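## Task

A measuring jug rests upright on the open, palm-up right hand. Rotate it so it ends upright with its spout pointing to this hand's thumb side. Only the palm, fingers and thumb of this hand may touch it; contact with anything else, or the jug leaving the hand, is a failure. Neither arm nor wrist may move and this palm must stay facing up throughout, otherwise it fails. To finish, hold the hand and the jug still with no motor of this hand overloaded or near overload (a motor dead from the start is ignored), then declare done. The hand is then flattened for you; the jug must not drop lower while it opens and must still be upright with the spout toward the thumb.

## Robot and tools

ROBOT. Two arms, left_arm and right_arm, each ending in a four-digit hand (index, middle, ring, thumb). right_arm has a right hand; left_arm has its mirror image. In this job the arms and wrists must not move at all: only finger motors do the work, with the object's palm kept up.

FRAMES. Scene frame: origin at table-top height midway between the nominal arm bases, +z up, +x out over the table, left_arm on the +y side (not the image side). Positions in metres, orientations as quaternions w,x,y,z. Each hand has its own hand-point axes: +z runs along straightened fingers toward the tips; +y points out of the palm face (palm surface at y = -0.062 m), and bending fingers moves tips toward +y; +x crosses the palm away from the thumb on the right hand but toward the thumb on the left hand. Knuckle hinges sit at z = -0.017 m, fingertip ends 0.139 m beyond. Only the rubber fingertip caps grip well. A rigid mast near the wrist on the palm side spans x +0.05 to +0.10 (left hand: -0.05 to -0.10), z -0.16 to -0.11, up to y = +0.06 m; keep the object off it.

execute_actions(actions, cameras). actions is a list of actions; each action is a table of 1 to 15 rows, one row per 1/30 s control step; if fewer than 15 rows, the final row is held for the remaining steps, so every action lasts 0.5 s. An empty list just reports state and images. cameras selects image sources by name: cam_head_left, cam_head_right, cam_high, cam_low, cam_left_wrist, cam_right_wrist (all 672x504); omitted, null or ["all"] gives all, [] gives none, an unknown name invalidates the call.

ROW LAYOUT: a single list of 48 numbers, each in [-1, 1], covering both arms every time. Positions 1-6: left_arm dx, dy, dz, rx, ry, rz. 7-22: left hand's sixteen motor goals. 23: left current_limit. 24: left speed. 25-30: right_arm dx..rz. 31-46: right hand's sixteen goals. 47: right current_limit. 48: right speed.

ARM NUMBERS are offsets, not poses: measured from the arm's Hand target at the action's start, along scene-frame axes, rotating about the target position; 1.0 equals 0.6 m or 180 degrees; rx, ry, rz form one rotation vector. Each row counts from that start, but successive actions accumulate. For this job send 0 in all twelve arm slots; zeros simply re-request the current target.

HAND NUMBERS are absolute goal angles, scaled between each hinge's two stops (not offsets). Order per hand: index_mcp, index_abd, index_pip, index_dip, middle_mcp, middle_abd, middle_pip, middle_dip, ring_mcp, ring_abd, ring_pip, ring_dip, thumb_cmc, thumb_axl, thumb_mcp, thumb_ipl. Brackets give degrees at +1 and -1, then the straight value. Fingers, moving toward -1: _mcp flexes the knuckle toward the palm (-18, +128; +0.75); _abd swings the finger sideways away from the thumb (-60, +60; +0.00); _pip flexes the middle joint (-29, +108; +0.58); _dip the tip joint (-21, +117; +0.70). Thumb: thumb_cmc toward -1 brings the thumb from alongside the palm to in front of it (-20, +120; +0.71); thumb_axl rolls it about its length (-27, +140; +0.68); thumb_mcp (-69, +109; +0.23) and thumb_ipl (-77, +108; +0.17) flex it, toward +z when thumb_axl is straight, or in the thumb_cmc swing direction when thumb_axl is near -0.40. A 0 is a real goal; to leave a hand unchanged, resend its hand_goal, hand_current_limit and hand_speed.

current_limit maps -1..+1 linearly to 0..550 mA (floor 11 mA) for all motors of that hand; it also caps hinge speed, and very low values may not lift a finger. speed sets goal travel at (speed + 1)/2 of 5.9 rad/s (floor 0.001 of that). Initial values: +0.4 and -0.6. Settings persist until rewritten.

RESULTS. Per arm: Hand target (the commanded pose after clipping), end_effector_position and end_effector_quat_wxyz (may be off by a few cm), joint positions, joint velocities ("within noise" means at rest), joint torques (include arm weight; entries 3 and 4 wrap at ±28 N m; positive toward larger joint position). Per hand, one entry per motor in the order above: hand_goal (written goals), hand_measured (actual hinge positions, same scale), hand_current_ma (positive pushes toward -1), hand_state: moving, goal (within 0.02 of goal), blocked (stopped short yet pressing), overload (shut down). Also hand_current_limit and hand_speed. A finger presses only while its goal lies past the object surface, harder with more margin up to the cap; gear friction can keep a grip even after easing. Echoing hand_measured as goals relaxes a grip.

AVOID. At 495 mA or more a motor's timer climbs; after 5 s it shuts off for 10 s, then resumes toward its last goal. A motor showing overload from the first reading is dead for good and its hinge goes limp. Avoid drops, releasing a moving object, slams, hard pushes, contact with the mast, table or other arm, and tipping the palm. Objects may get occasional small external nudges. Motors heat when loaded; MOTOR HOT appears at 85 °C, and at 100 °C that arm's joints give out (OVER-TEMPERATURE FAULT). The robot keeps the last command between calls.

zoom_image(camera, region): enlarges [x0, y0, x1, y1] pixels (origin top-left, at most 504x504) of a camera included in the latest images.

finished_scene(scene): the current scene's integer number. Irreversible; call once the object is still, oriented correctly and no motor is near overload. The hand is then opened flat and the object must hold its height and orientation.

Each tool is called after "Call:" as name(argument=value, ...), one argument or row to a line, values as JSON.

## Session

Call:
execute_actions(
  actions=[],
)

Scene clock: 0.00 s.
left_arm: end_effector_position=(+0.4473, +0.8400, +0.5998) hand_goal=(+0.754, +0.000, +0.576, +0.696, +0.754, +0.000, +0.576, +0.696, +0.754, +0.000, +0.576, +0.696, +0.714, +0.678, +0.226, +0.168) hand_measured=(+0.754, +0.000, +0.576, +0.696, +0.754, +0.000, +0.576, +0.696, +0.754, +0.000, +0.576, +0.696, +0.714, +0.678, +0.226, +0.168) hand_current_ma=(+0, +0, +0, +0, +0, +0, +0, +0, +0, +0, +0, +0, +0, +0, +0, +0) hand_state=(goal, goal, goal, goal, goal, goal, goal, goal, goal, goal, goal, goal, goal, goal, goal, goal) hand_current_limit=0.40 hand_speed=-0.60 end_effector_quat_wxyz=(+0.314, +0.310, +0.628, +0.641) | right_arm: end_effector_position=(+0.3987, -0.1115, +0.4065) hand_goal=(+0.754, +0.000, +0.576, +0.696, +0.754, +0.000, +0.576, +0.696, +0.754, +0.000, +0.576, +0.696, -0.104, +0.540, +0.162, +0.106) hand_measured=(+0.768, +0.000, +0.578, +0.696, +0.778, +0.000, +0.578, +0.696, +0.768, +0.000, +0.578, +0.696, -0.090, +0.544, +0.164, +0.108) hand_current_ma=(+18, +0, +0, +0, +40, +0, +1, +0, +17, +0, +0, +0, +17, +3, +2, +1) hand_state=(goal, goal, goal, goal, goal, goal, goal, goal, goal, goal, goal, goal, goal, goal, goal, goal) hand_current_limit=0.40 hand_speed=-0.60 end_effector_quat_wxyz=(+0.380, +0.373, +0.595, +0.602)
Joint positions: left_arm=[0.732 1.05 1.07 -0.001 0.028 0.002] | right_arm=[0.511 1.132 0.611 0.534 0.047 -0.004]
Joint velocities: within noise
Joint torques (N m): no reading
Heat: left arm: hottest elbow 32 °C; right arm: hottest elbow 35 °C.
Hand target: left_arm +0.4441, +0.8374, +0.6221; +0.320, +0.304, +0.615, +0.654 | right_arm +0.4009, -0.1104, +0.4214; +0.385, +0.368, +0.586, +0.611
camera_calibration:
cam_left_wrist: T_world_to_cam=[[0.464893, -0.584138, -0.665325, 0.649754], [-0.838191, -0.0483548, -0.543228, 0.702801], [0.285149, 0.810213, -0.512099, -0.369977], [0, 0, 0, 1]] pos_world=[0.392514, 0.71329, 0.624614]
cam_right_wrist: T_world_to_cam=[[0.35183, -0.653483, 0.670206, -0.450922], [-0.464029, -0.743576, -0.481427, 0.249574], [0.812953, -0.141615, -0.564848, 0.0153378], [0, 0, 0, 1]] pos_world=[0.261988, -0.106921, 0.431025]

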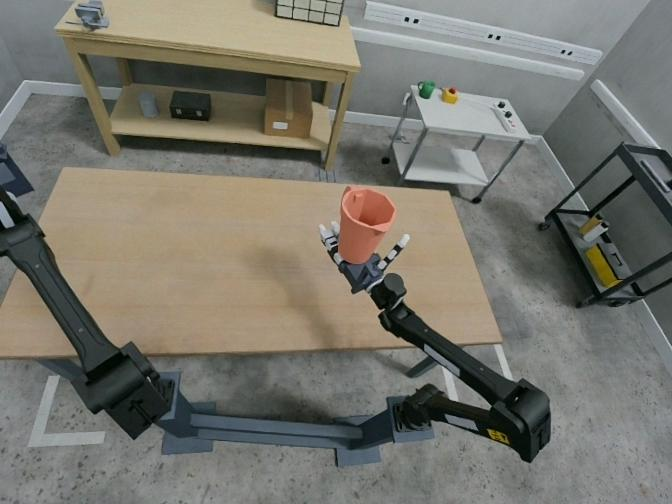

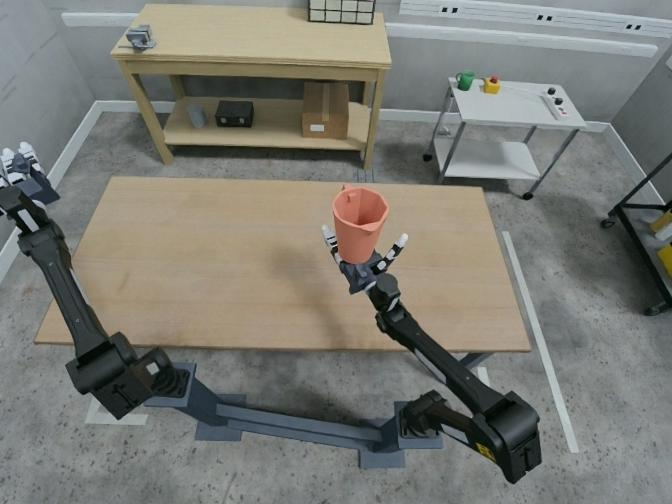

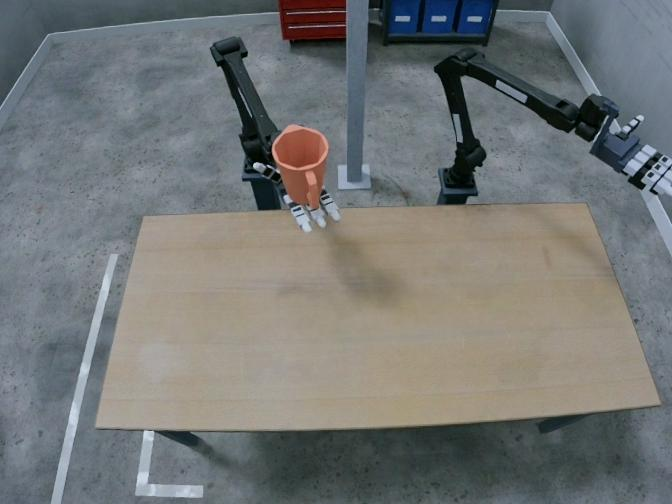

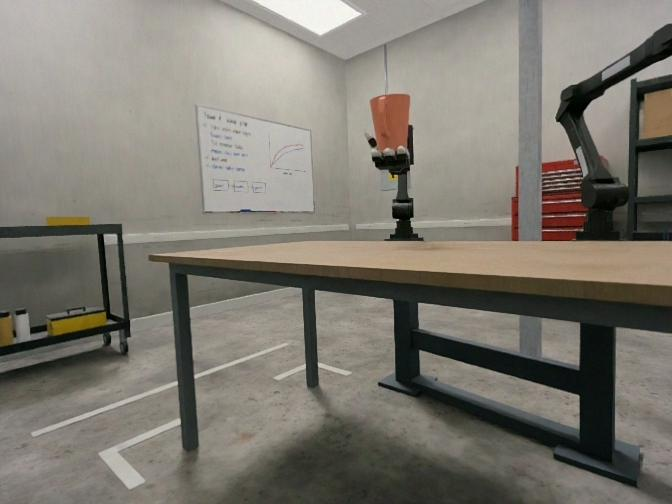

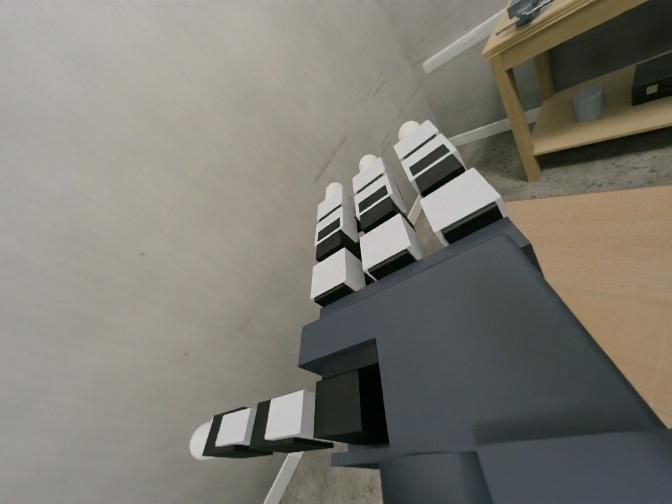

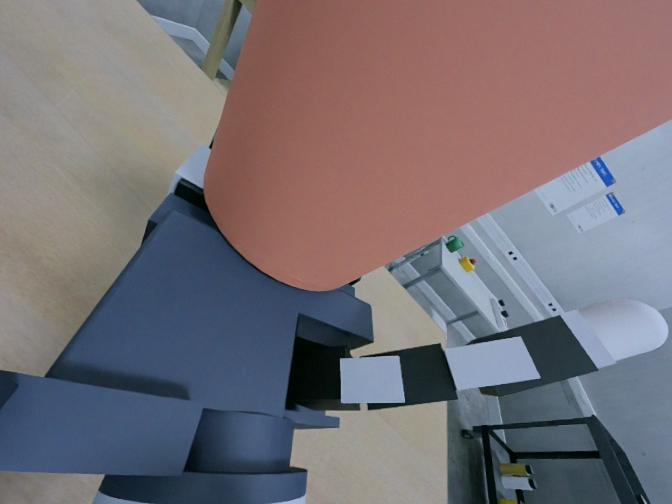

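Call:
zoom_image(
  camera="cam_head_left",
  region=[310, 170, 420, 300],
)

Call:
zoom_image(
  camera="cam_high",
  region=[235, 110, 355, 240],
)

Call:
zoom_image(
  camera="cam_low",
  region=[350, 80, 430, 190],
)

Call:
zoom_image(
  camera="cam_head_right",
  region=[310, 170, 420, 300],
)

Scaled by 3.877 from the camera's 672x504 image, which has a finer 960x720 frame.

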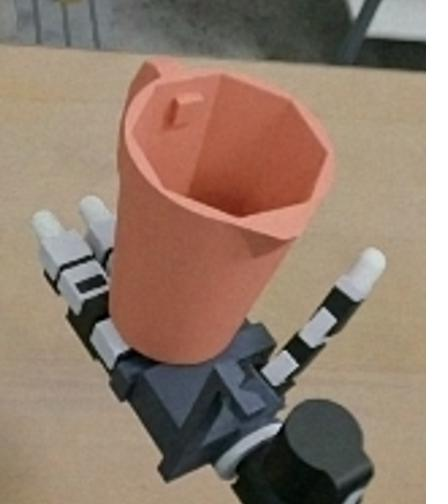

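Scaled by 3.877 from the camera's 672x504 image, which has a finer 960x720 frame.

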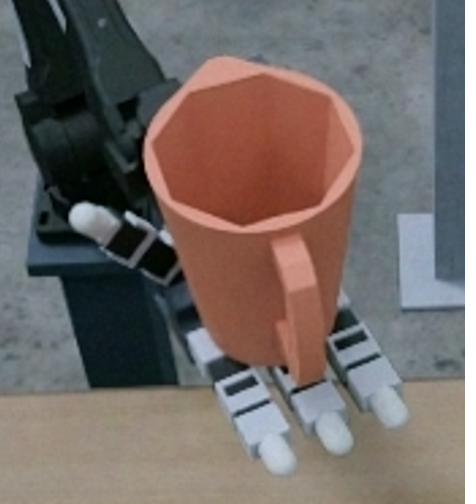

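Scaled by 4.582 from the camera's 672x504 image, which has a finer 960x720 frame.

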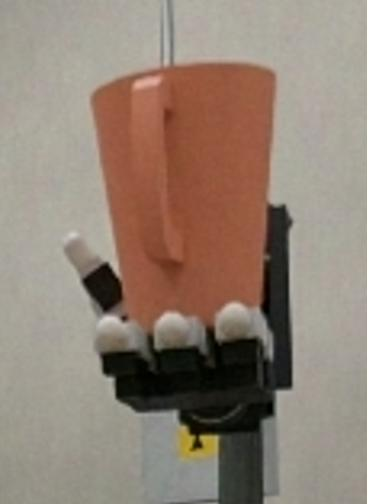

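Scaled by 3.877 from the camera's 672x504 image, which has a finer 960x720 frame.

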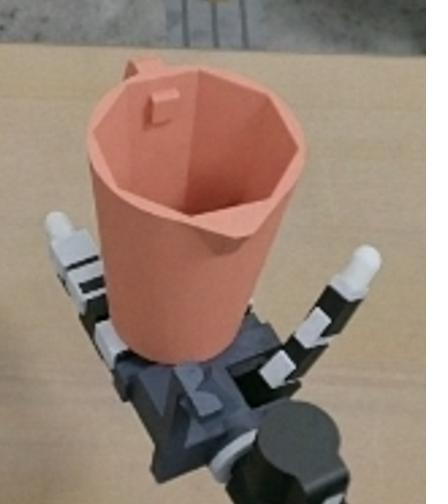

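Call:
zoom_image(
  camera="cam_right_wrist",
  region=[130, 100, 430, 325],
)

Scaled by 1.680 from the camera's 672x504 image, which has a finer 960x720 frame.

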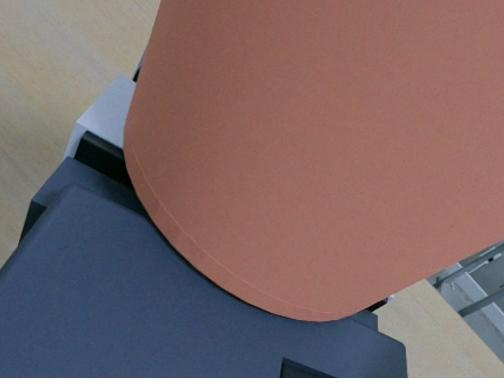

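Call:
zoom_image(
  camera="cam_high",
  region=[265, 120, 345, 235],
)

Call:
zoom_image(
  camera="cam_low",
  region=[362, 88, 418, 180],
)

Call:
zoom_image(
  camera="cam_head_left",
  region=[315, 180, 405, 290],
)

Scaled by 4.383 from the camera's 672x504 image, which has a finer 960x720 frame.

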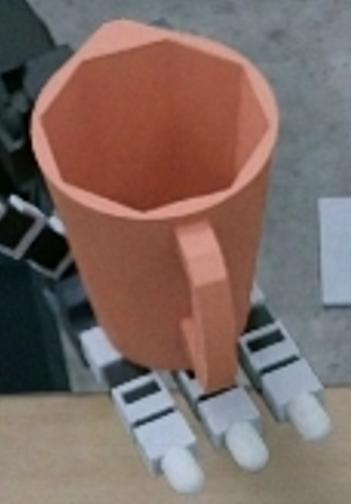

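Scaled by 5.478 from the camera's 672x504 image, which has a finer 960x720 frame.

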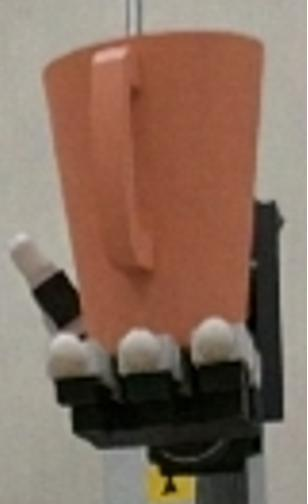

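Scaled by 4.582 from the camera's 672x504 image, which has a finer 960x720 frame.

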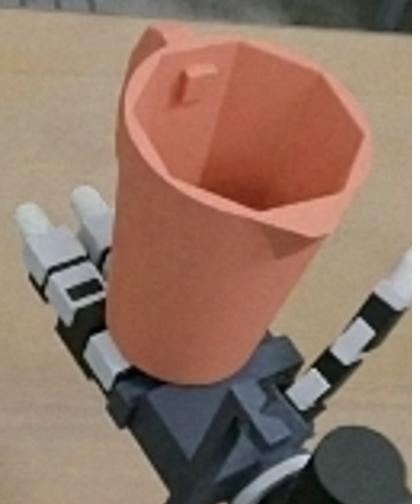

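Call:
execute_actions(
  actions=[
    [[0,0,0,0,0,0,0.754,0,0.576,0.696,0.754,0,0.576,0.696,0.754,0,0.576,0.696,0.714,0.678,0.226,0.168,0.4,-0.6,0,0,0,0,0,0,0.754,0,0.576,0.696,0.754,0,0.576,0.696,0.754,0,0.576,0.696,-0.104,0.68,0.33,0.168,0.4,-0.75]],
    [[0,0,0,0,0,0,0.754,0,0.576,0.696,0.754,0,0.576,0.696,0.754,0,0.576,0.696,0.714,0.678,0.226,0.168,0.4,-0.6,0,0,0,0,0,0,0.754,0,0.576,0.696,0.754,0,0.576,0.696,0.754,0,0.576,0.696,-0.5,0.68,0.33,0.168,0.4,-0.75]],
  ],
  cameras=["cam_right_wrist","cam_head_left"],
)

Scene clock: 109.90 s.
left_arm: end_effector_position=(+0.4473, +0.8400, +0.5998) hand_goal=(+0.754, +0.000, +0.576, +0.696, +0.754, +0.000, +0.576, +0.696, +0.754, +0.000, +0.576, +0.696, +0.714, +0.678, +0.226, +0.168) hand_measured=(+0.764, +0.000, +0.576, +0.696, +0.764, +0.000, +0.576, +0.696, +0.764, +0.000, +0.576, +0.696, +0.724, +0.678, +0.226, +0.168) hand_current_ma=(+33, +0, +2, +0, +34, +0, +2, +0, +31, +0, +2, +0, +32, -2, +0, -1) hand_state=(goal, goal, goal, goal, goal, goal, goal, goal, goal, goal, goal, goal, goal, goal, goal, goal) hand_current_limit=0.40 hand_speed=-0.60 end_effector_quat_wxyz=(+0.314, +0.310, +0.628, +0.641) | right_arm: end_effector_position=(+0.3987, -0.1115, +0.4065) hand_goal=(+0.754, +0.000, +0.576, +0.696, +0.754, +0.000, +0.576, +0.696, +0.754, +0.000, +0.576, +0.696, -0.500, +0.680, +0.330, +0.168) hand_measured=(+0.768, +0.000, +0.578, +0.696, +0.778, +0.000, +0.578, +0.696, +0.768, +0.000, +0.578, +0.696, -0.494, +0.678, +0.328, +0.166) hand_current_ma=(+18, +0, +0, +0, +40, +0, +1, +0, +17, +0, +0, +0, +4, -2, -1, -1) hand_state=(goal, goal, goal, goal, blocked, goal, goal, goal, goal, goal, goal, goal, goal, goal, goal, goal) hand_current_limit=0.40 hand_speed=-0.75 end_effector_quat_wxyz=(+0.380, +0.373, +0.595, +0.602)
Joint positions: left_arm=[0.732 1.05 1.07 -0.001 0.028 0.002] | right_arm=[0.511 1.132 0.611 0.534 0.047 -0.004]
Joint velocities: within noise
Joint torques (N m): left_arm=[-0.38 -7 15.56 3.3 -0.01 0.12] | right_arm=[0.44 -8.59 11.48 3.25 0.02 0.02]
Heat: left arm: hottest elbow 43 °C; right arm: hottest elbow 43 °C.
Hand target: left_arm +0.4441, +0.8374, +0.6221; +0.320, +0.304, +0.615, +0.654 | right_arm +0.4009, -0.1104, +0.4214; +0.385, +0.368, +0.586, +0.611
Off the commanded pose: left_arm 0.023 m, 2 deg | right_arm 0.015 m, 2 deg.
camera_calibration:
cam_right_wrist: T_world_to_cam=[[0.35183, -0.653483, 0.670206, -0.450922], [-0.464029, -0.743576, -0.481427, 0.249574], [0.812953, -0.141615, -0.564848, 0.0153378], [0, 0, 0, 1]] pos_world=[0.261988, -0.106921, 0.431025]
Images, in order (width x height): cam_head_left 672x504, cam_right_wrist 672x504.

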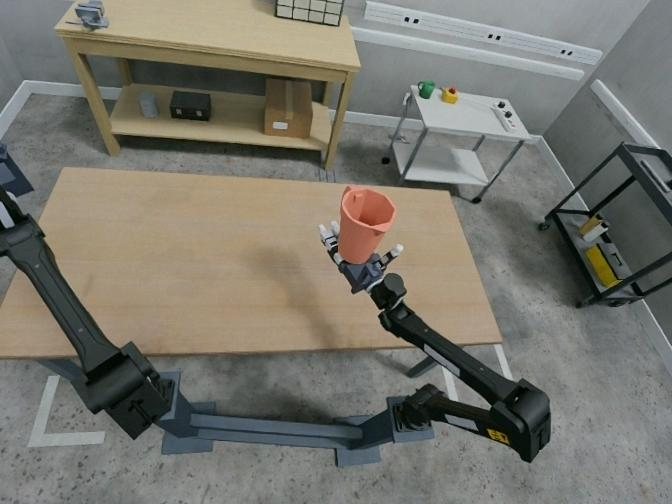

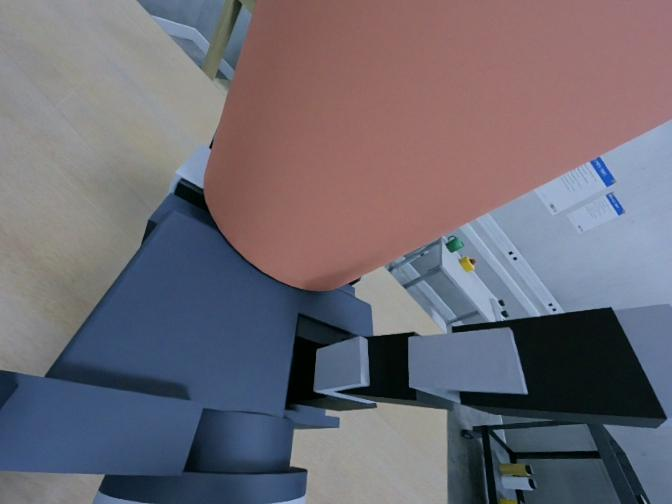

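Call:
execute_actions(
  actions=[
    [[0,0,0,0,0,0,0.754,0,0.576,0.696,0.754,0,0.576,0.696,0.754,0,0.576,0.696,0.714,0.678,0.226,0.168,0.4,-0.6,0,0,0,0,0,0,0.754,0,0.576,0.696,0.754,0,0.576,0.696,0.754,0,0.576,0.696,-0.75,0.68,0.33,0.168,0.4,-0.75]],
  ],
  cameras=["cam_right_wrist","cam_head_left","cam_head_right"],
)

Call:
zoom_image(
  camera="cam_head_right",
  region=[310, 170, 420, 300],
)

Scene clock: 116.40 s.
left_arm: end_effector_position=(+0.4473, +0.8400, +0.5998) hand_goal=(+0.754, +0.000, +0.576, +0.696, +0.754, +0.000, +0.576, +0.696, +0.754, +0.000, +0.576, +0.696, +0.714, +0.678, +0.226, +0.168) hand_measured=(+0.764, +0.000, +0.576, +0.696, +0.764, +0.000, +0.576, +0.696, +0.764, +0.000, +0.576, +0.696, +0.724, +0.678, +0.226, +0.168) hand_current_ma=(+33, +0, +2, +0, +34, +0, +2, +0, +31, +0, +2, +0, +32, -2, +0, -1) hand_state=(goal, goal, goal, goal, goal, goal, goal, goal, goal, goal, goal, goal, goal, goal, goal, goal) hand_current_limit=0.40 hand_speed=-0.60 end_effector_quat_wxyz=(+0.314, +0.310, +0.628, +0.641) | right_arm: end_effector_position=(+0.3987, -0.1115, +0.4065) hand_goal=(+0.754, +0.000, +0.576, +0.696, +0.754, +0.000, +0.576, +0.696, +0.754, +0.000, +0.576, +0.696, -0.750, +0.680, +0.330, +0.168) hand_measured=(+0.768, +0.000, +0.578, +0.696, +0.778, +0.000, +0.578, +0.696, +0.768, +0.000, +0.578, +0.696, -0.750, +0.678, +0.328, +0.166) hand_current_ma=(+18, +0, +0, +0, +40, +0, +1, +0, +17, +0, +0, +0, +0, -2, -1, -1) hand_state=(goal, goal, goal, goal, blocked, goal, goal, goal, goal, goal, goal, goal, goal, goal, goal, goal) hand_current_limit=0.40 hand_speed=-0.75 end_effector_quat_wxyz=(+0.380, +0.373, +0.595, +0.602)
Joint positions: left_arm=[0.732 1.05 1.07 -0.001 0.028 0.002] | right_arm=[0.511 1.132 0.611 0.534 0.047 -0.004]
Joint velocities: within noise
Joint torques (N m): left_arm=[-0.38 -6.89 15.51 3.29 -0.02 0.13] | right_arm=[0.44 -8.59 11.48 3.23 0.02 0.05]
Heat: left arm: hottest elbow 43 °C; right arm: hottest elbow 43 °C.
Hand target: left_arm +0.4441, +0.8374, +0.6221; +0.320, +0.304, +0.615, +0.654 | right_arm +0.4009, -0.1104, +0.4214; +0.385, +0.368, +0.586, +0.611
Off the commanded pose: left_arm 0.023 m, 2 deg | right_arm 0.015 m, 2 deg.
camera_calibration:
cam_right_wrist: T_world_to_cam=[[0.35183, -0.653483, 0.670206, -0.450922], [-0.464029, -0.743576, -0.481427, 0.249574], [0.812953, -0.141615, -0.564848, 0.0153378], [0, 0, 0, 1]] pos_world=[0.261988, -0.106921, 0.431025]
Images, in order (width x height): cam_head_left 672x504, cam_head_right 672x504, cam_right_wrist 672x504.

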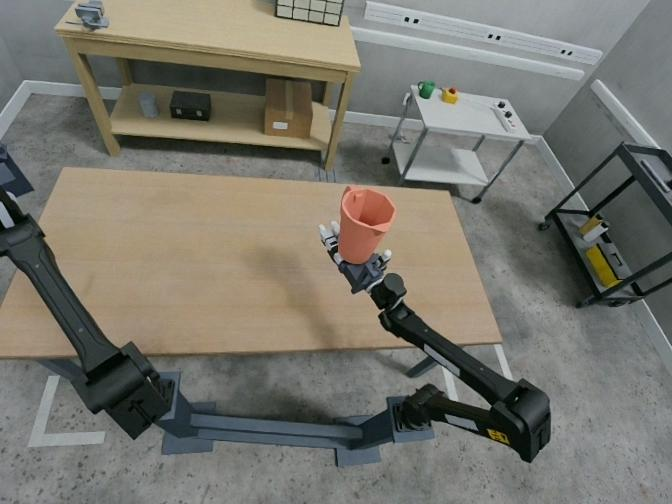

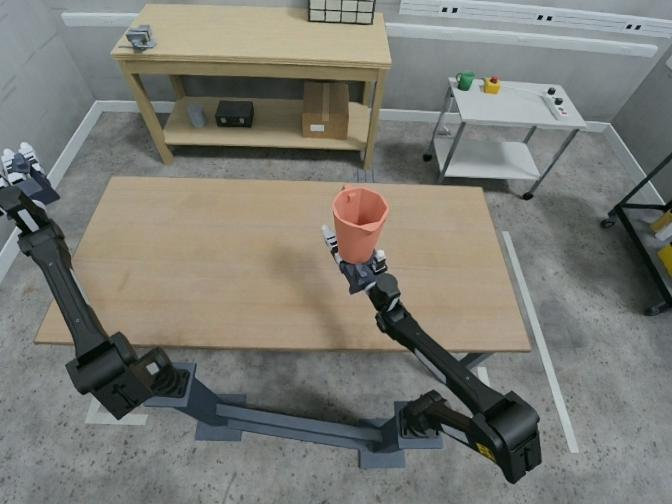

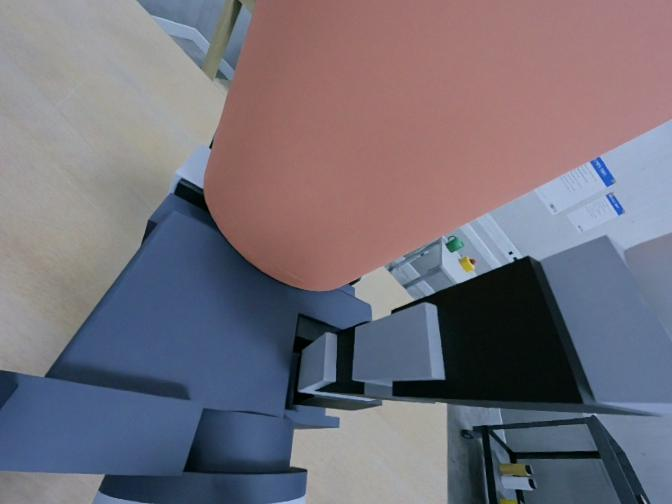

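Scaled by 3.877 from the camera's 672x504 image, which has a finer 960x720 frame.

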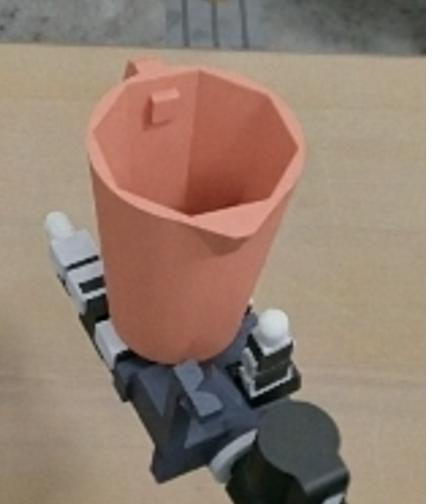

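Call:
execute_actions(
  actions=[
    [[0,0,0,0,0,0,0.754,0,0.576,0.696,0.754,0,0.576,0.696,0.754,0,0.576,0.696,0.714,0.678,0.226,0.168,0.4,-0.6,0,0,0,0,0,0,0.754,0.22,0.576,0.0,0.754,0.43,0.576,0.0,0.754,0.6,0.576,0.0,-0.75,0.68,0.33,0.168,0.4,-0.75]],
    [[0,0,0,0,0,0,0.754,0,0.576,0.696,0.754,0,0.576,0.696,0.754,0,0.576,0.696,0.714,0.678,0.226,0.168,0.4,-0.6,0,0,0,0,0,0,0.754,0.22,0.576,0.0,0.754,0.43,0.576,0.0,0.754,0.6,0.576,0.0,-0.75,0.68,0.33,0.168,0.4,-0.75]],
  ],
  cameras=["cam_right_wrist","cam_head_left","cam_high","cam_low"],
)

Call:
zoom_image(
  camera="cam_high",
  region=[235, 110, 355, 240],
)

Call:
zoom_image(
  camera="cam_low",
  region=[350, 80, 430, 190],
)

Scene clock: 136.13 s.
left_arm: end_effector_position=(+0.4473, +0.8400, +0.5998) hand_goal=(+0.754, +0.000, +0.576, +0.696, +0.754, +0.000, +0.576, +0.696, +0.754, +0.000, +0.576, +0.696, +0.714, +0.678, +0.226, +0.168) hand_measured=(+0.764, +0.000, +0.576, +0.696, +0.764, +0.000, +0.576, +0.696, +0.764, +0.000, +0.576, +0.696, +0.724, +0.678, +0.226, +0.168) hand_current_ma=(+33, +0, +2, +0, +34, +0, +2, +0, +31, +0, +2, +0, +32, -2, +0, -1) hand_state=(goal, goal, goal, goal, goal, goal, goal, goal, goal, goal, goal, goal, goal, goal, goal, goal) hand_current_limit=0.40 hand_speed=-0.60 end_effector_quat_wxyz=(+0.314, +0.310, +0.628, +0.641) | right_arm: end_effector_position=(+0.3987, -0.1115, +0.4065) hand_goal=(+0.754, +0.220, +0.576, +0.000, +0.754, +0.430, +0.576, +0.000, +0.754, +0.600, +0.576, +0.000, -0.750, +0.680, +0.330, +0.168) hand_measured=(+0.768, +0.238, +0.578, +0.004, +0.778, +0.410, +0.580, +0.006, +0.774, +0.544, +0.582, +0.006, -0.750, +0.678, +0.328, +0.166) hand_current_ma=(+17, +18, +0, +2, +40, -22, +2, +6, +30, -103, +6, +6, +0, -2, -1, -1) hand_state=(goal, goal, goal, goal, blocked, goal, goal, goal, goal, blocked, goal, goal, goal, goal, goal, goal) hand_current_limit=0.40 hand_speed=-0.75 end_effector_quat_wxyz=(+0.380, +0.373, +0.595, +0.602)
Joint positions: left_arm=[0.732 1.05 1.07 -0.001 0.028 0.002] | right_arm=[0.511 1.132 0.611 0.534 0.047 -0.004]
Joint velocities: within noise
Joint torques (N m): left_arm=[-0.38 -6.83 15.54 3.28 -0.01 0.13] | right_arm=[0.44 -8.53 11.47 3.22 0.02 0.01]
Heat: left arm: hottest elbow 43 °C; right arm: hottest elbow 43 °C.
Hand target: left_arm +0.4441, +0.8374, +0.6221; +0.320, +0.304, +0.615, +0.654 | right_arm +0.4009, -0.1104, +0.4214; +0.385, +0.368, +0.586, +0.611
Off the commanded pose: left_arm 0.023 m, 2 deg | right_arm 0.015 m, 2 deg.
camera_calibration:
cam_right_wrist: T_world_to_cam=[[0.35183, -0.653483, 0.670206, -0.450922], [-0.464029, -0.743576, -0.481427, 0.249574], [0.812953, -0.141615, -0.564848, 0.0153378], [0, 0, 0, 1]] pos_world=[0.261988, -0.106921, 0.431025]
Images, in order (width x height): cam_head_left 672x504, cam_high 672x504, cam_low 672x504, cam_right_wrist 672x504.

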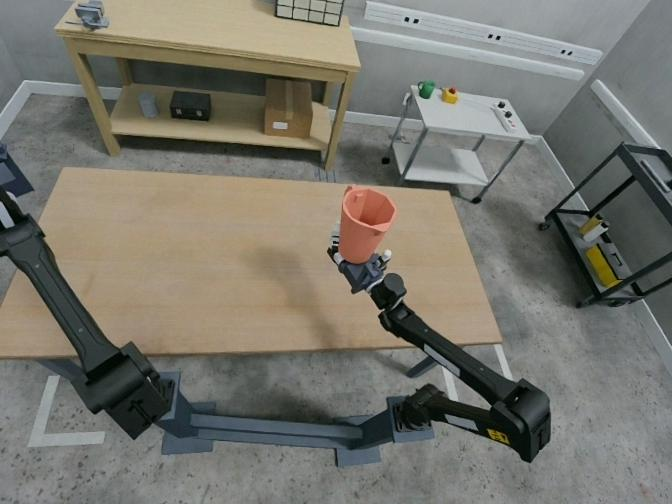

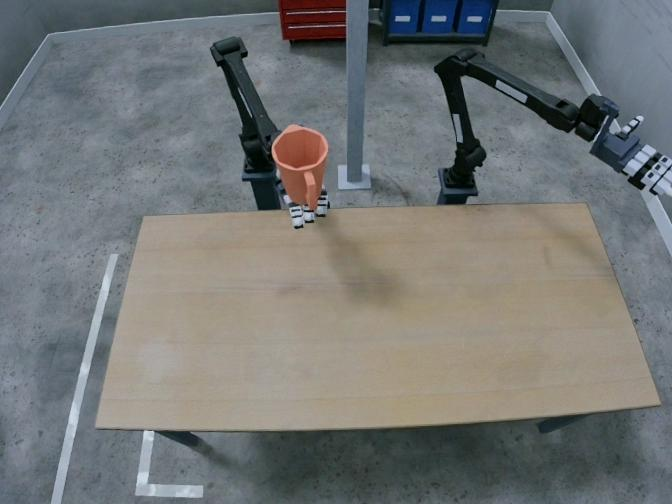

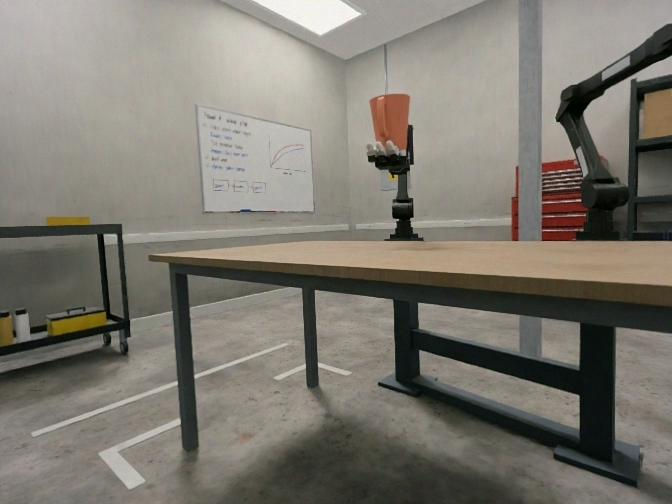

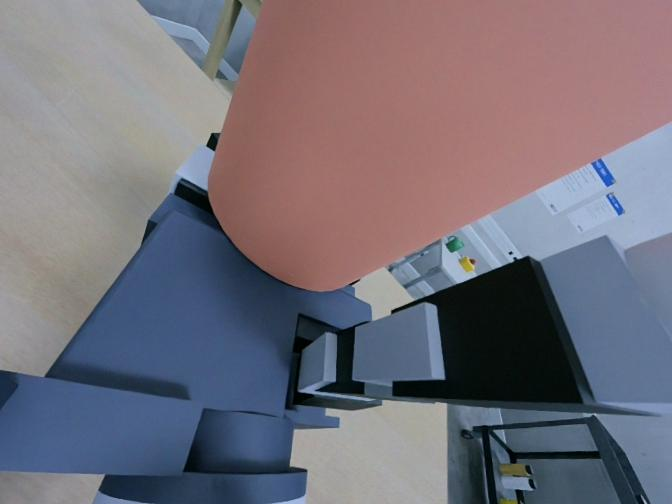

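Scaled by 3.877 from the camera's 672x504 image, which has a finer 960x720 frame.

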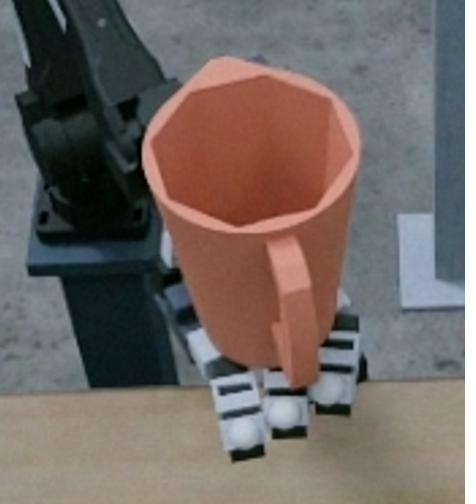

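Scaled by 4.582 from the camera's 672x504 image, which has a finer 960x720 frame.

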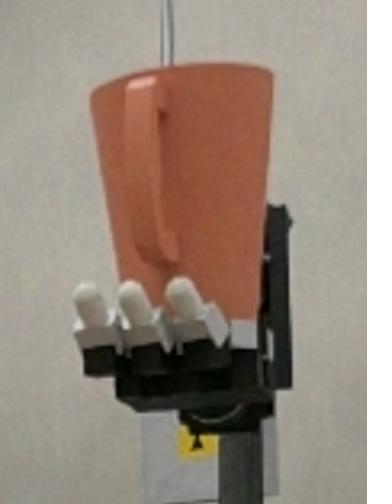

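Call:
execute_actions(
  actions=[
    [[0,0,0,0,0,0,0.754,0,0.576,0.696,0.754,0,0.576,0.696,0.754,0,0.576,0.696,0.714,0.678,0.226,0.168,0.4,-0.6,0,0,0,0,0,0,0.754,0.22,0.576,-0.6,0.754,0.43,0.576,-0.6,0.754,0.5,0.576,-0.6,-0.75,0.68,0.33,0.168,0.4,-0.75]],
  ],
  cameras=["cam_right_wrist","cam_head_left","cam_high","cam_low"],
)

Call:
zoom_image(
  camera="cam_low",
  region=[350, 80, 430, 190],
)

Call:
zoom_image(
  camera="cam_high",
  region=[235, 110, 355, 240],
)

Scene clock: 142.37 s.
left_arm: end_effector_position=(+0.4473, +0.8400, +0.5998) hand_goal=(+0.754, +0.000, +0.576, +0.696, +0.754, +0.000, +0.576, +0.696, +0.754, +0.000, +0.576, +0.696, +0.714, +0.678, +0.226, +0.168) hand_measured=(+0.764, +0.000, +0.576, +0.696, +0.764, +0.000, +0.576, +0.696, +0.764, +0.000, +0.576, +0.696, +0.724, +0.678, +0.226, +0.168) hand_current_ma=(+33, +0, +2, +0, +34, +0, +2, +0, +31, +0, +2, +0, +32, -2, +0, -1) hand_state=(goal, goal, goal, goal, goal, goal, goal, goal, goal, goal, goal, goal, goal, goal, goal, goal) hand_current_limit=0.40 hand_speed=-0.60 end_effector_quat_wxyz=(+0.314, +0.310, +0.628, +0.641) | right_arm: end_effector_position=(+0.3987, -0.1115, +0.4065) hand_goal=(+0.754, +0.220, +0.576, -0.600, +0.754, +0.430, +0.576, -0.600, +0.754, +0.500, +0.576, -0.600, -0.750, +0.680, +0.330, +0.168) hand_measured=(+0.768, +0.224, +0.578, -0.596, +0.778, +0.424, +0.580, -0.598, +0.774, +0.504, +0.582, -0.598, -0.750, +0.678, +0.328, +0.166) hand_current_ma=(+16, +3, +0, +2, +40, -5, +2, +2, +30, +2, +6, +2, +0, -2, -1, -1) hand_state=(goal, goal, goal, goal, blocked, goal, goal, goal, goal, goal, goal, goal, goal, goal, goal, goal) hand_current_limit=0.40 hand_speed=-0.75 end_effector_quat_wxyz=(+0.380, +0.373, +0.595, +0.602)
Joint positions: left_arm=[0.732 1.05 1.07 -0.001 0.028 0.002] | right_arm=[0.511 1.132 0.611 0.534 0.047 -0.004]
Joint velocities: within noise
Joint torques (N m): left_arm=[-0.44 -6.83 15.54 3.25 0 0.12] | right_arm=[0.44 -8.53 11.45 3.21 0.02 0.01]
Heat: left arm: hottest elbow 43 °C; right arm: hottest elbow 43 °C.
Hand target: left_arm +0.4441, +0.8374, +0.6221; +0.320, +0.304, +0.615, +0.654 | right_arm +0.4009, -0.1104, +0.4214; +0.385, +0.368, +0.586, +0.611
Off the commanded pose: left_arm 0.023 m, 2 deg | right_arm 0.015 m, 2 deg.
camera_calibration:
cam_right_wrist: T_world_to_cam=[[0.35183, -0.653483, 0.670206, -0.450922], [-0.464029, -0.743576, -0.481427, 0.249574], [0.812953, -0.141615, -0.564848, 0.0153378], [0, 0, 0, 1]] pos_world=[0.261988, -0.106921, 0.431025]
Images, in order (width x height): cam_head_left 672x504, cam_high 672x504, cam_low 672x504, cam_right_wrist 672x504.

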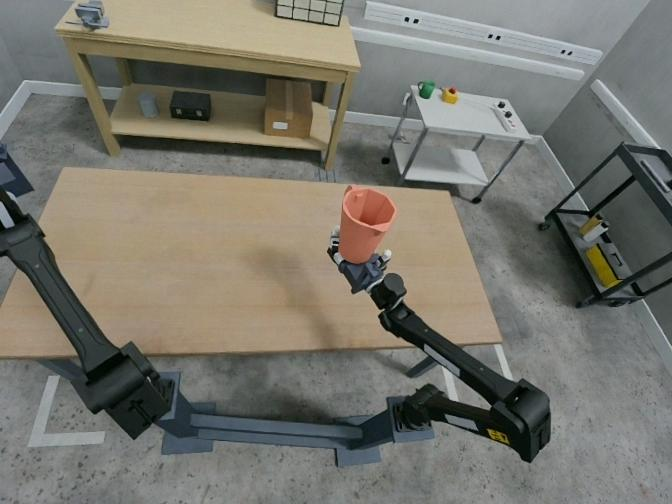

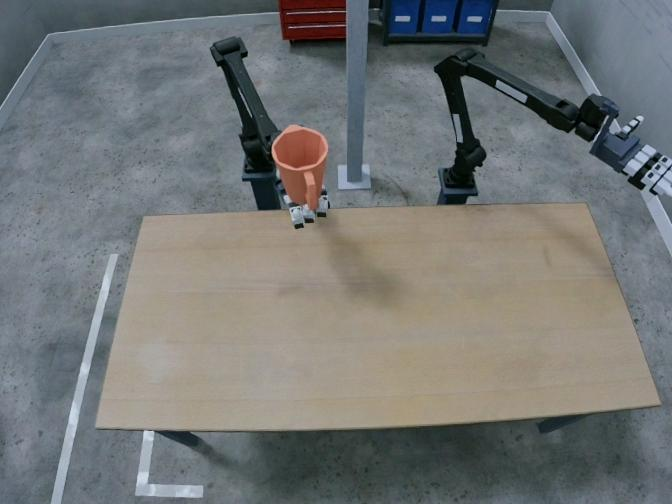

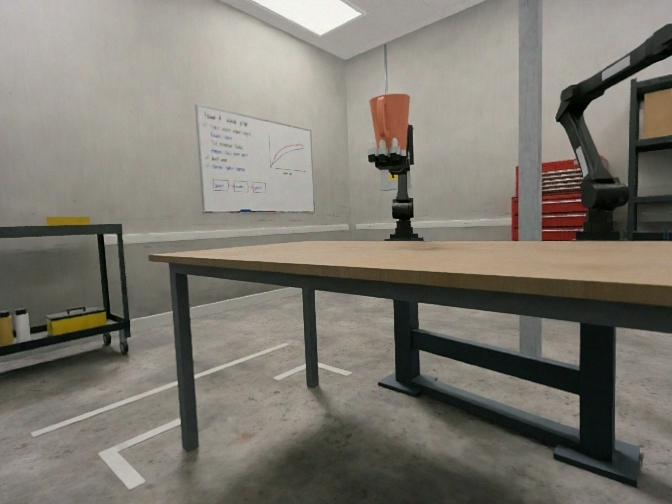

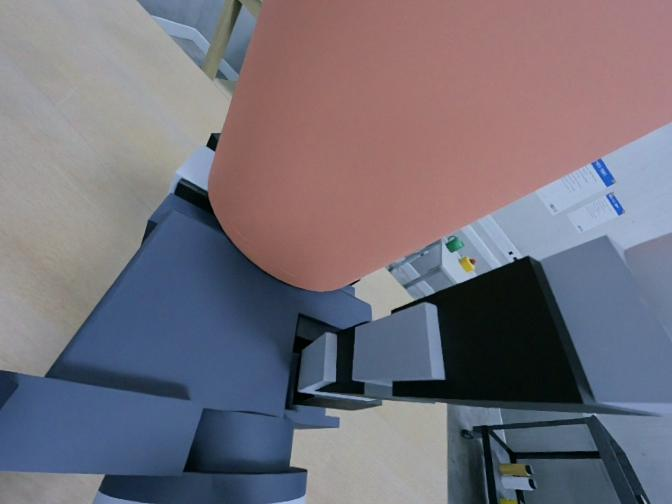

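Scaled by 4.582 from the camera's 672x504 image, which has a finer 960x720 frame.

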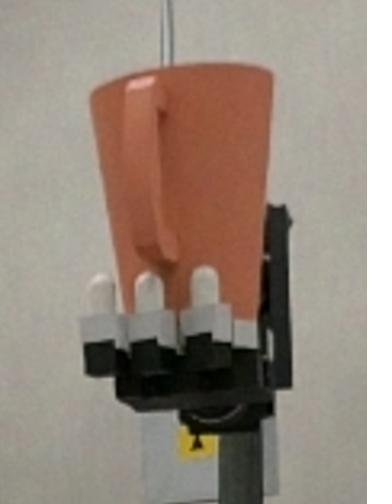

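Scaled by 3.877 from the camera's 672x504 image, which has a finer 960x720 frame.

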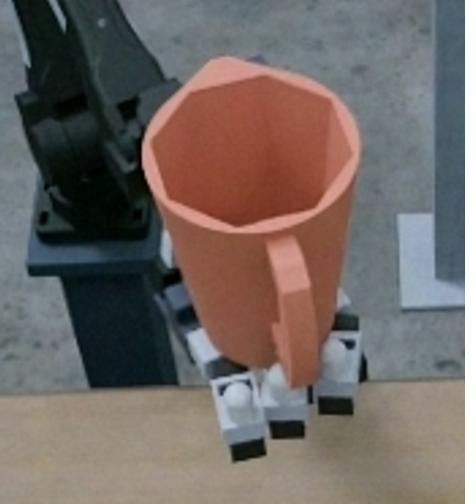

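Call:
execute_actions(
  actions=[
    [[0,0,0,0,0,0,0.754,0,0.576,0.696,0.754,0,0.576,0.696,0.754,0,0.576,0.696,0.714,0.678,0.226,0.168,0.4,-0.6,0,0,0,0,0,0,0.754,0.22,0.576,-0.9,0.754,0.43,0.576,-0.8,0.754,0.5,0.576,-0.8,-0.75,0.68,0.33,0.168,0.2,-0.85]],
  ],
  cameras=["cam_right_wrist","cam_head_left","cam_high","cam_low"],
)

Call:
zoom_image(
  camera="cam_low",
  region=[350, 80, 430, 190],
)

Call:
zoom_image(
  camera="cam_high",
  region=[235, 110, 355, 240],
)

Scene clock: 147.40 s.
left_arm: end_effector_position=(+0.4473, +0.8400, +0.5998) hand_goal=(+0.754, +0.000, +0.576, +0.696, +0.754, +0.000, +0.576, +0.696, +0.754, +0.000, +0.576, +0.696, +0.714, +0.678, +0.226, +0.168) hand_measured=(+0.764, +0.000, +0.576, +0.696, +0.764, +0.000, +0.576, +0.696, +0.764, +0.000, +0.576, +0.696, +0.724, +0.678, +0.226, +0.168) hand_current_ma=(+33, +0, +2, +0, +34, +0, +2, +0, +31, +0, +2, +0, +32, -2, +0, -1) hand_state=(goal, goal, goal, goal, goal, goal, goal, goal, goal, goal, goal, goal, goal, goal, goal, goal) hand_current_limit=0.40 hand_speed=-0.60 end_effector_quat_wxyz=(+0.314, +0.310, +0.628, +0.641) | right_arm: end_effector_position=(+0.3987, -0.1115, +0.4065) hand_goal=(+0.754, +0.220, +0.576, -0.900, +0.754, +0.430, +0.576, -0.800, +0.754, +0.500, +0.576, -0.800, -0.750, +0.680, +0.330, +0.168) hand_measured=(+0.768, +0.224, +0.578, -0.898, +0.778, +0.424, +0.580, -0.798, +0.774, +0.504, +0.582, -0.798, -0.750, +0.678, +0.328, +0.166) hand_current_ma=(+16, +3, +0, +2, +40, -5, +2, +2, +30, +2, +6, +2, +0, -2, -1, -1) hand_state=(goal, goal, goal, goal, blocked, goal, goal, goal, goal, goal, goal, goal, goal, goal, goal, goal) hand_current_limit=0.20 hand_speed=-0.85 end_effector_quat_wxyz=(+0.380, +0.373, +0.595, +0.602)
Joint positions: left_arm=[0.732 1.05 1.07 -0.001 0.028 0.002] | right_arm=[0.511 1.132 0.611 0.534 0.047 -0.004]
Joint velocities: within noise
Joint torques (N m): left_arm=[-0.32 -6.77 15.57 3.29 -0.01 0.13] | right_arm=[0.44 -8.47 11.45 3.21 0.02 0.01]
Heat: left arm: hottest elbow 44 °C; right arm: hottest elbow 43 °C.
Hand target: left_arm +0.4441, +0.8374, +0.6221; +0.320, +0.304, +0.615, +0.654 | right_arm +0.4009, -0.1104, +0.4214; +0.385, +0.368, +0.586, +0.611
Off the commanded pose: left_arm 0.023 m, 2 deg | right_arm 0.015 m, 2 deg.
camera_calibration:
cam_right_wrist: T_world_to_cam=[[0.35183, -0.653483, 0.670206, -0.450922], [-0.464029, -0.743576, -0.481427, 0.249574], [0.812953, -0.141615, -0.564848, 0.0153378], [0, 0, 0, 1]] pos_world=[0.261988, -0.106921, 0.431025]
Images, in order (width x height): cam_head_left 672x504, cam_high 672x504, cam_low 672x504, cam_right_wrist 672x504.

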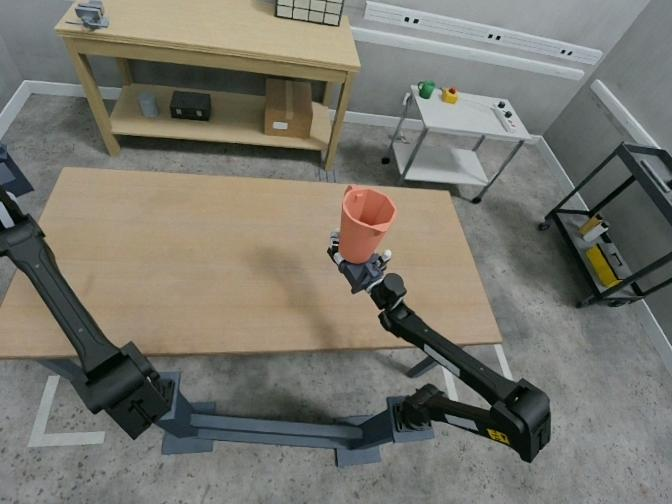

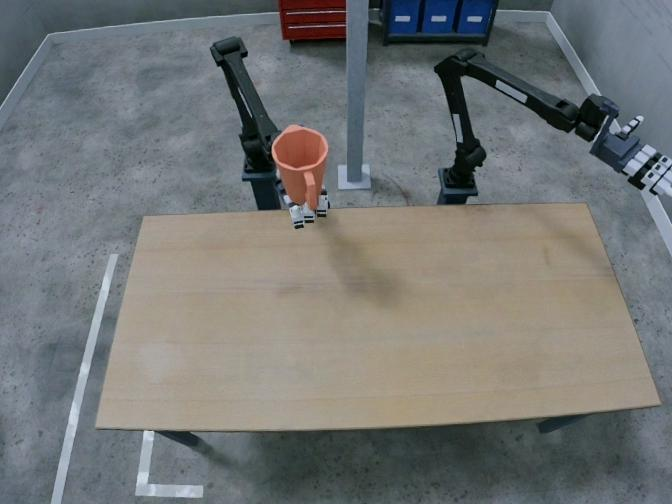

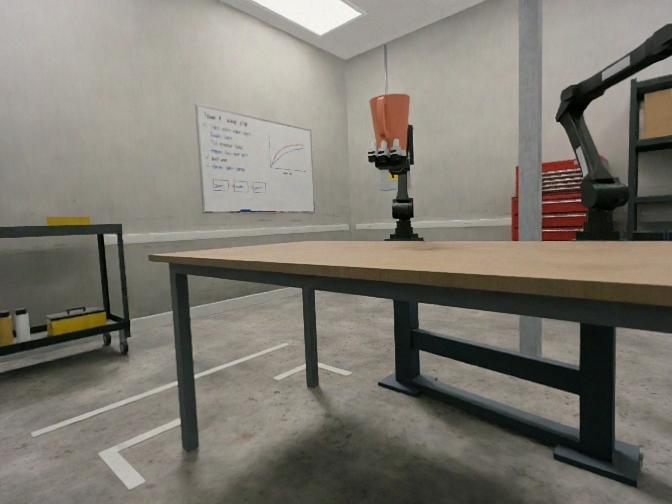

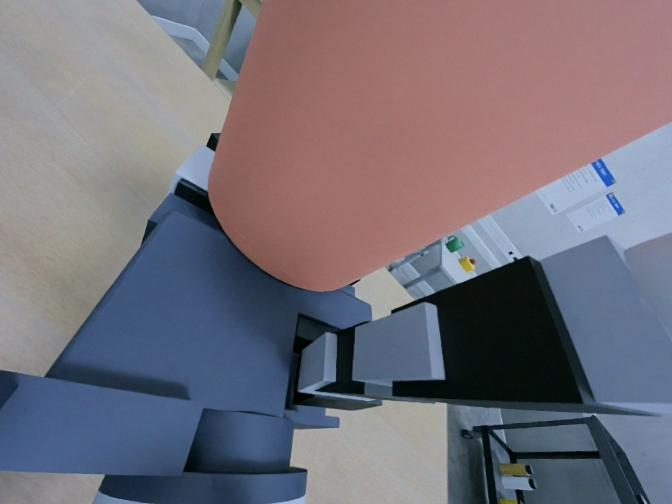

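Scaled by 4.582 from the camera's 672x504 image, which has a finer 960x720 frame.

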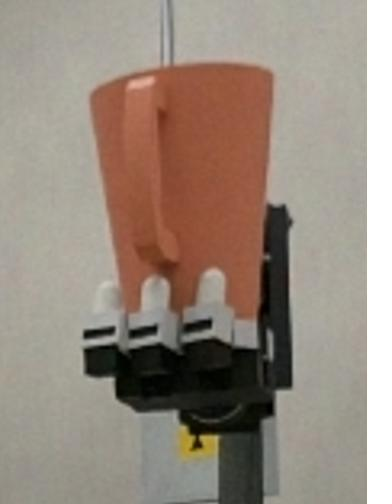

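Scaled by 3.877 from the camera's 672x504 image, which has a finer 960x720 frame.

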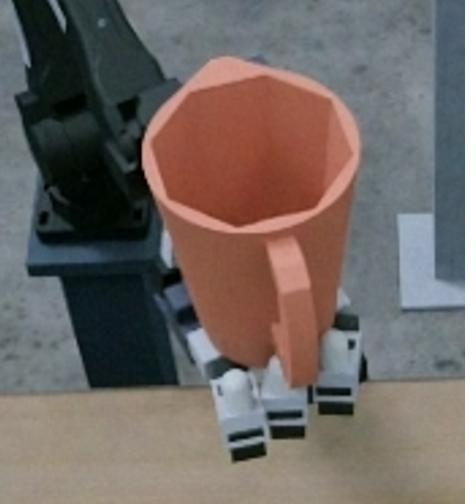

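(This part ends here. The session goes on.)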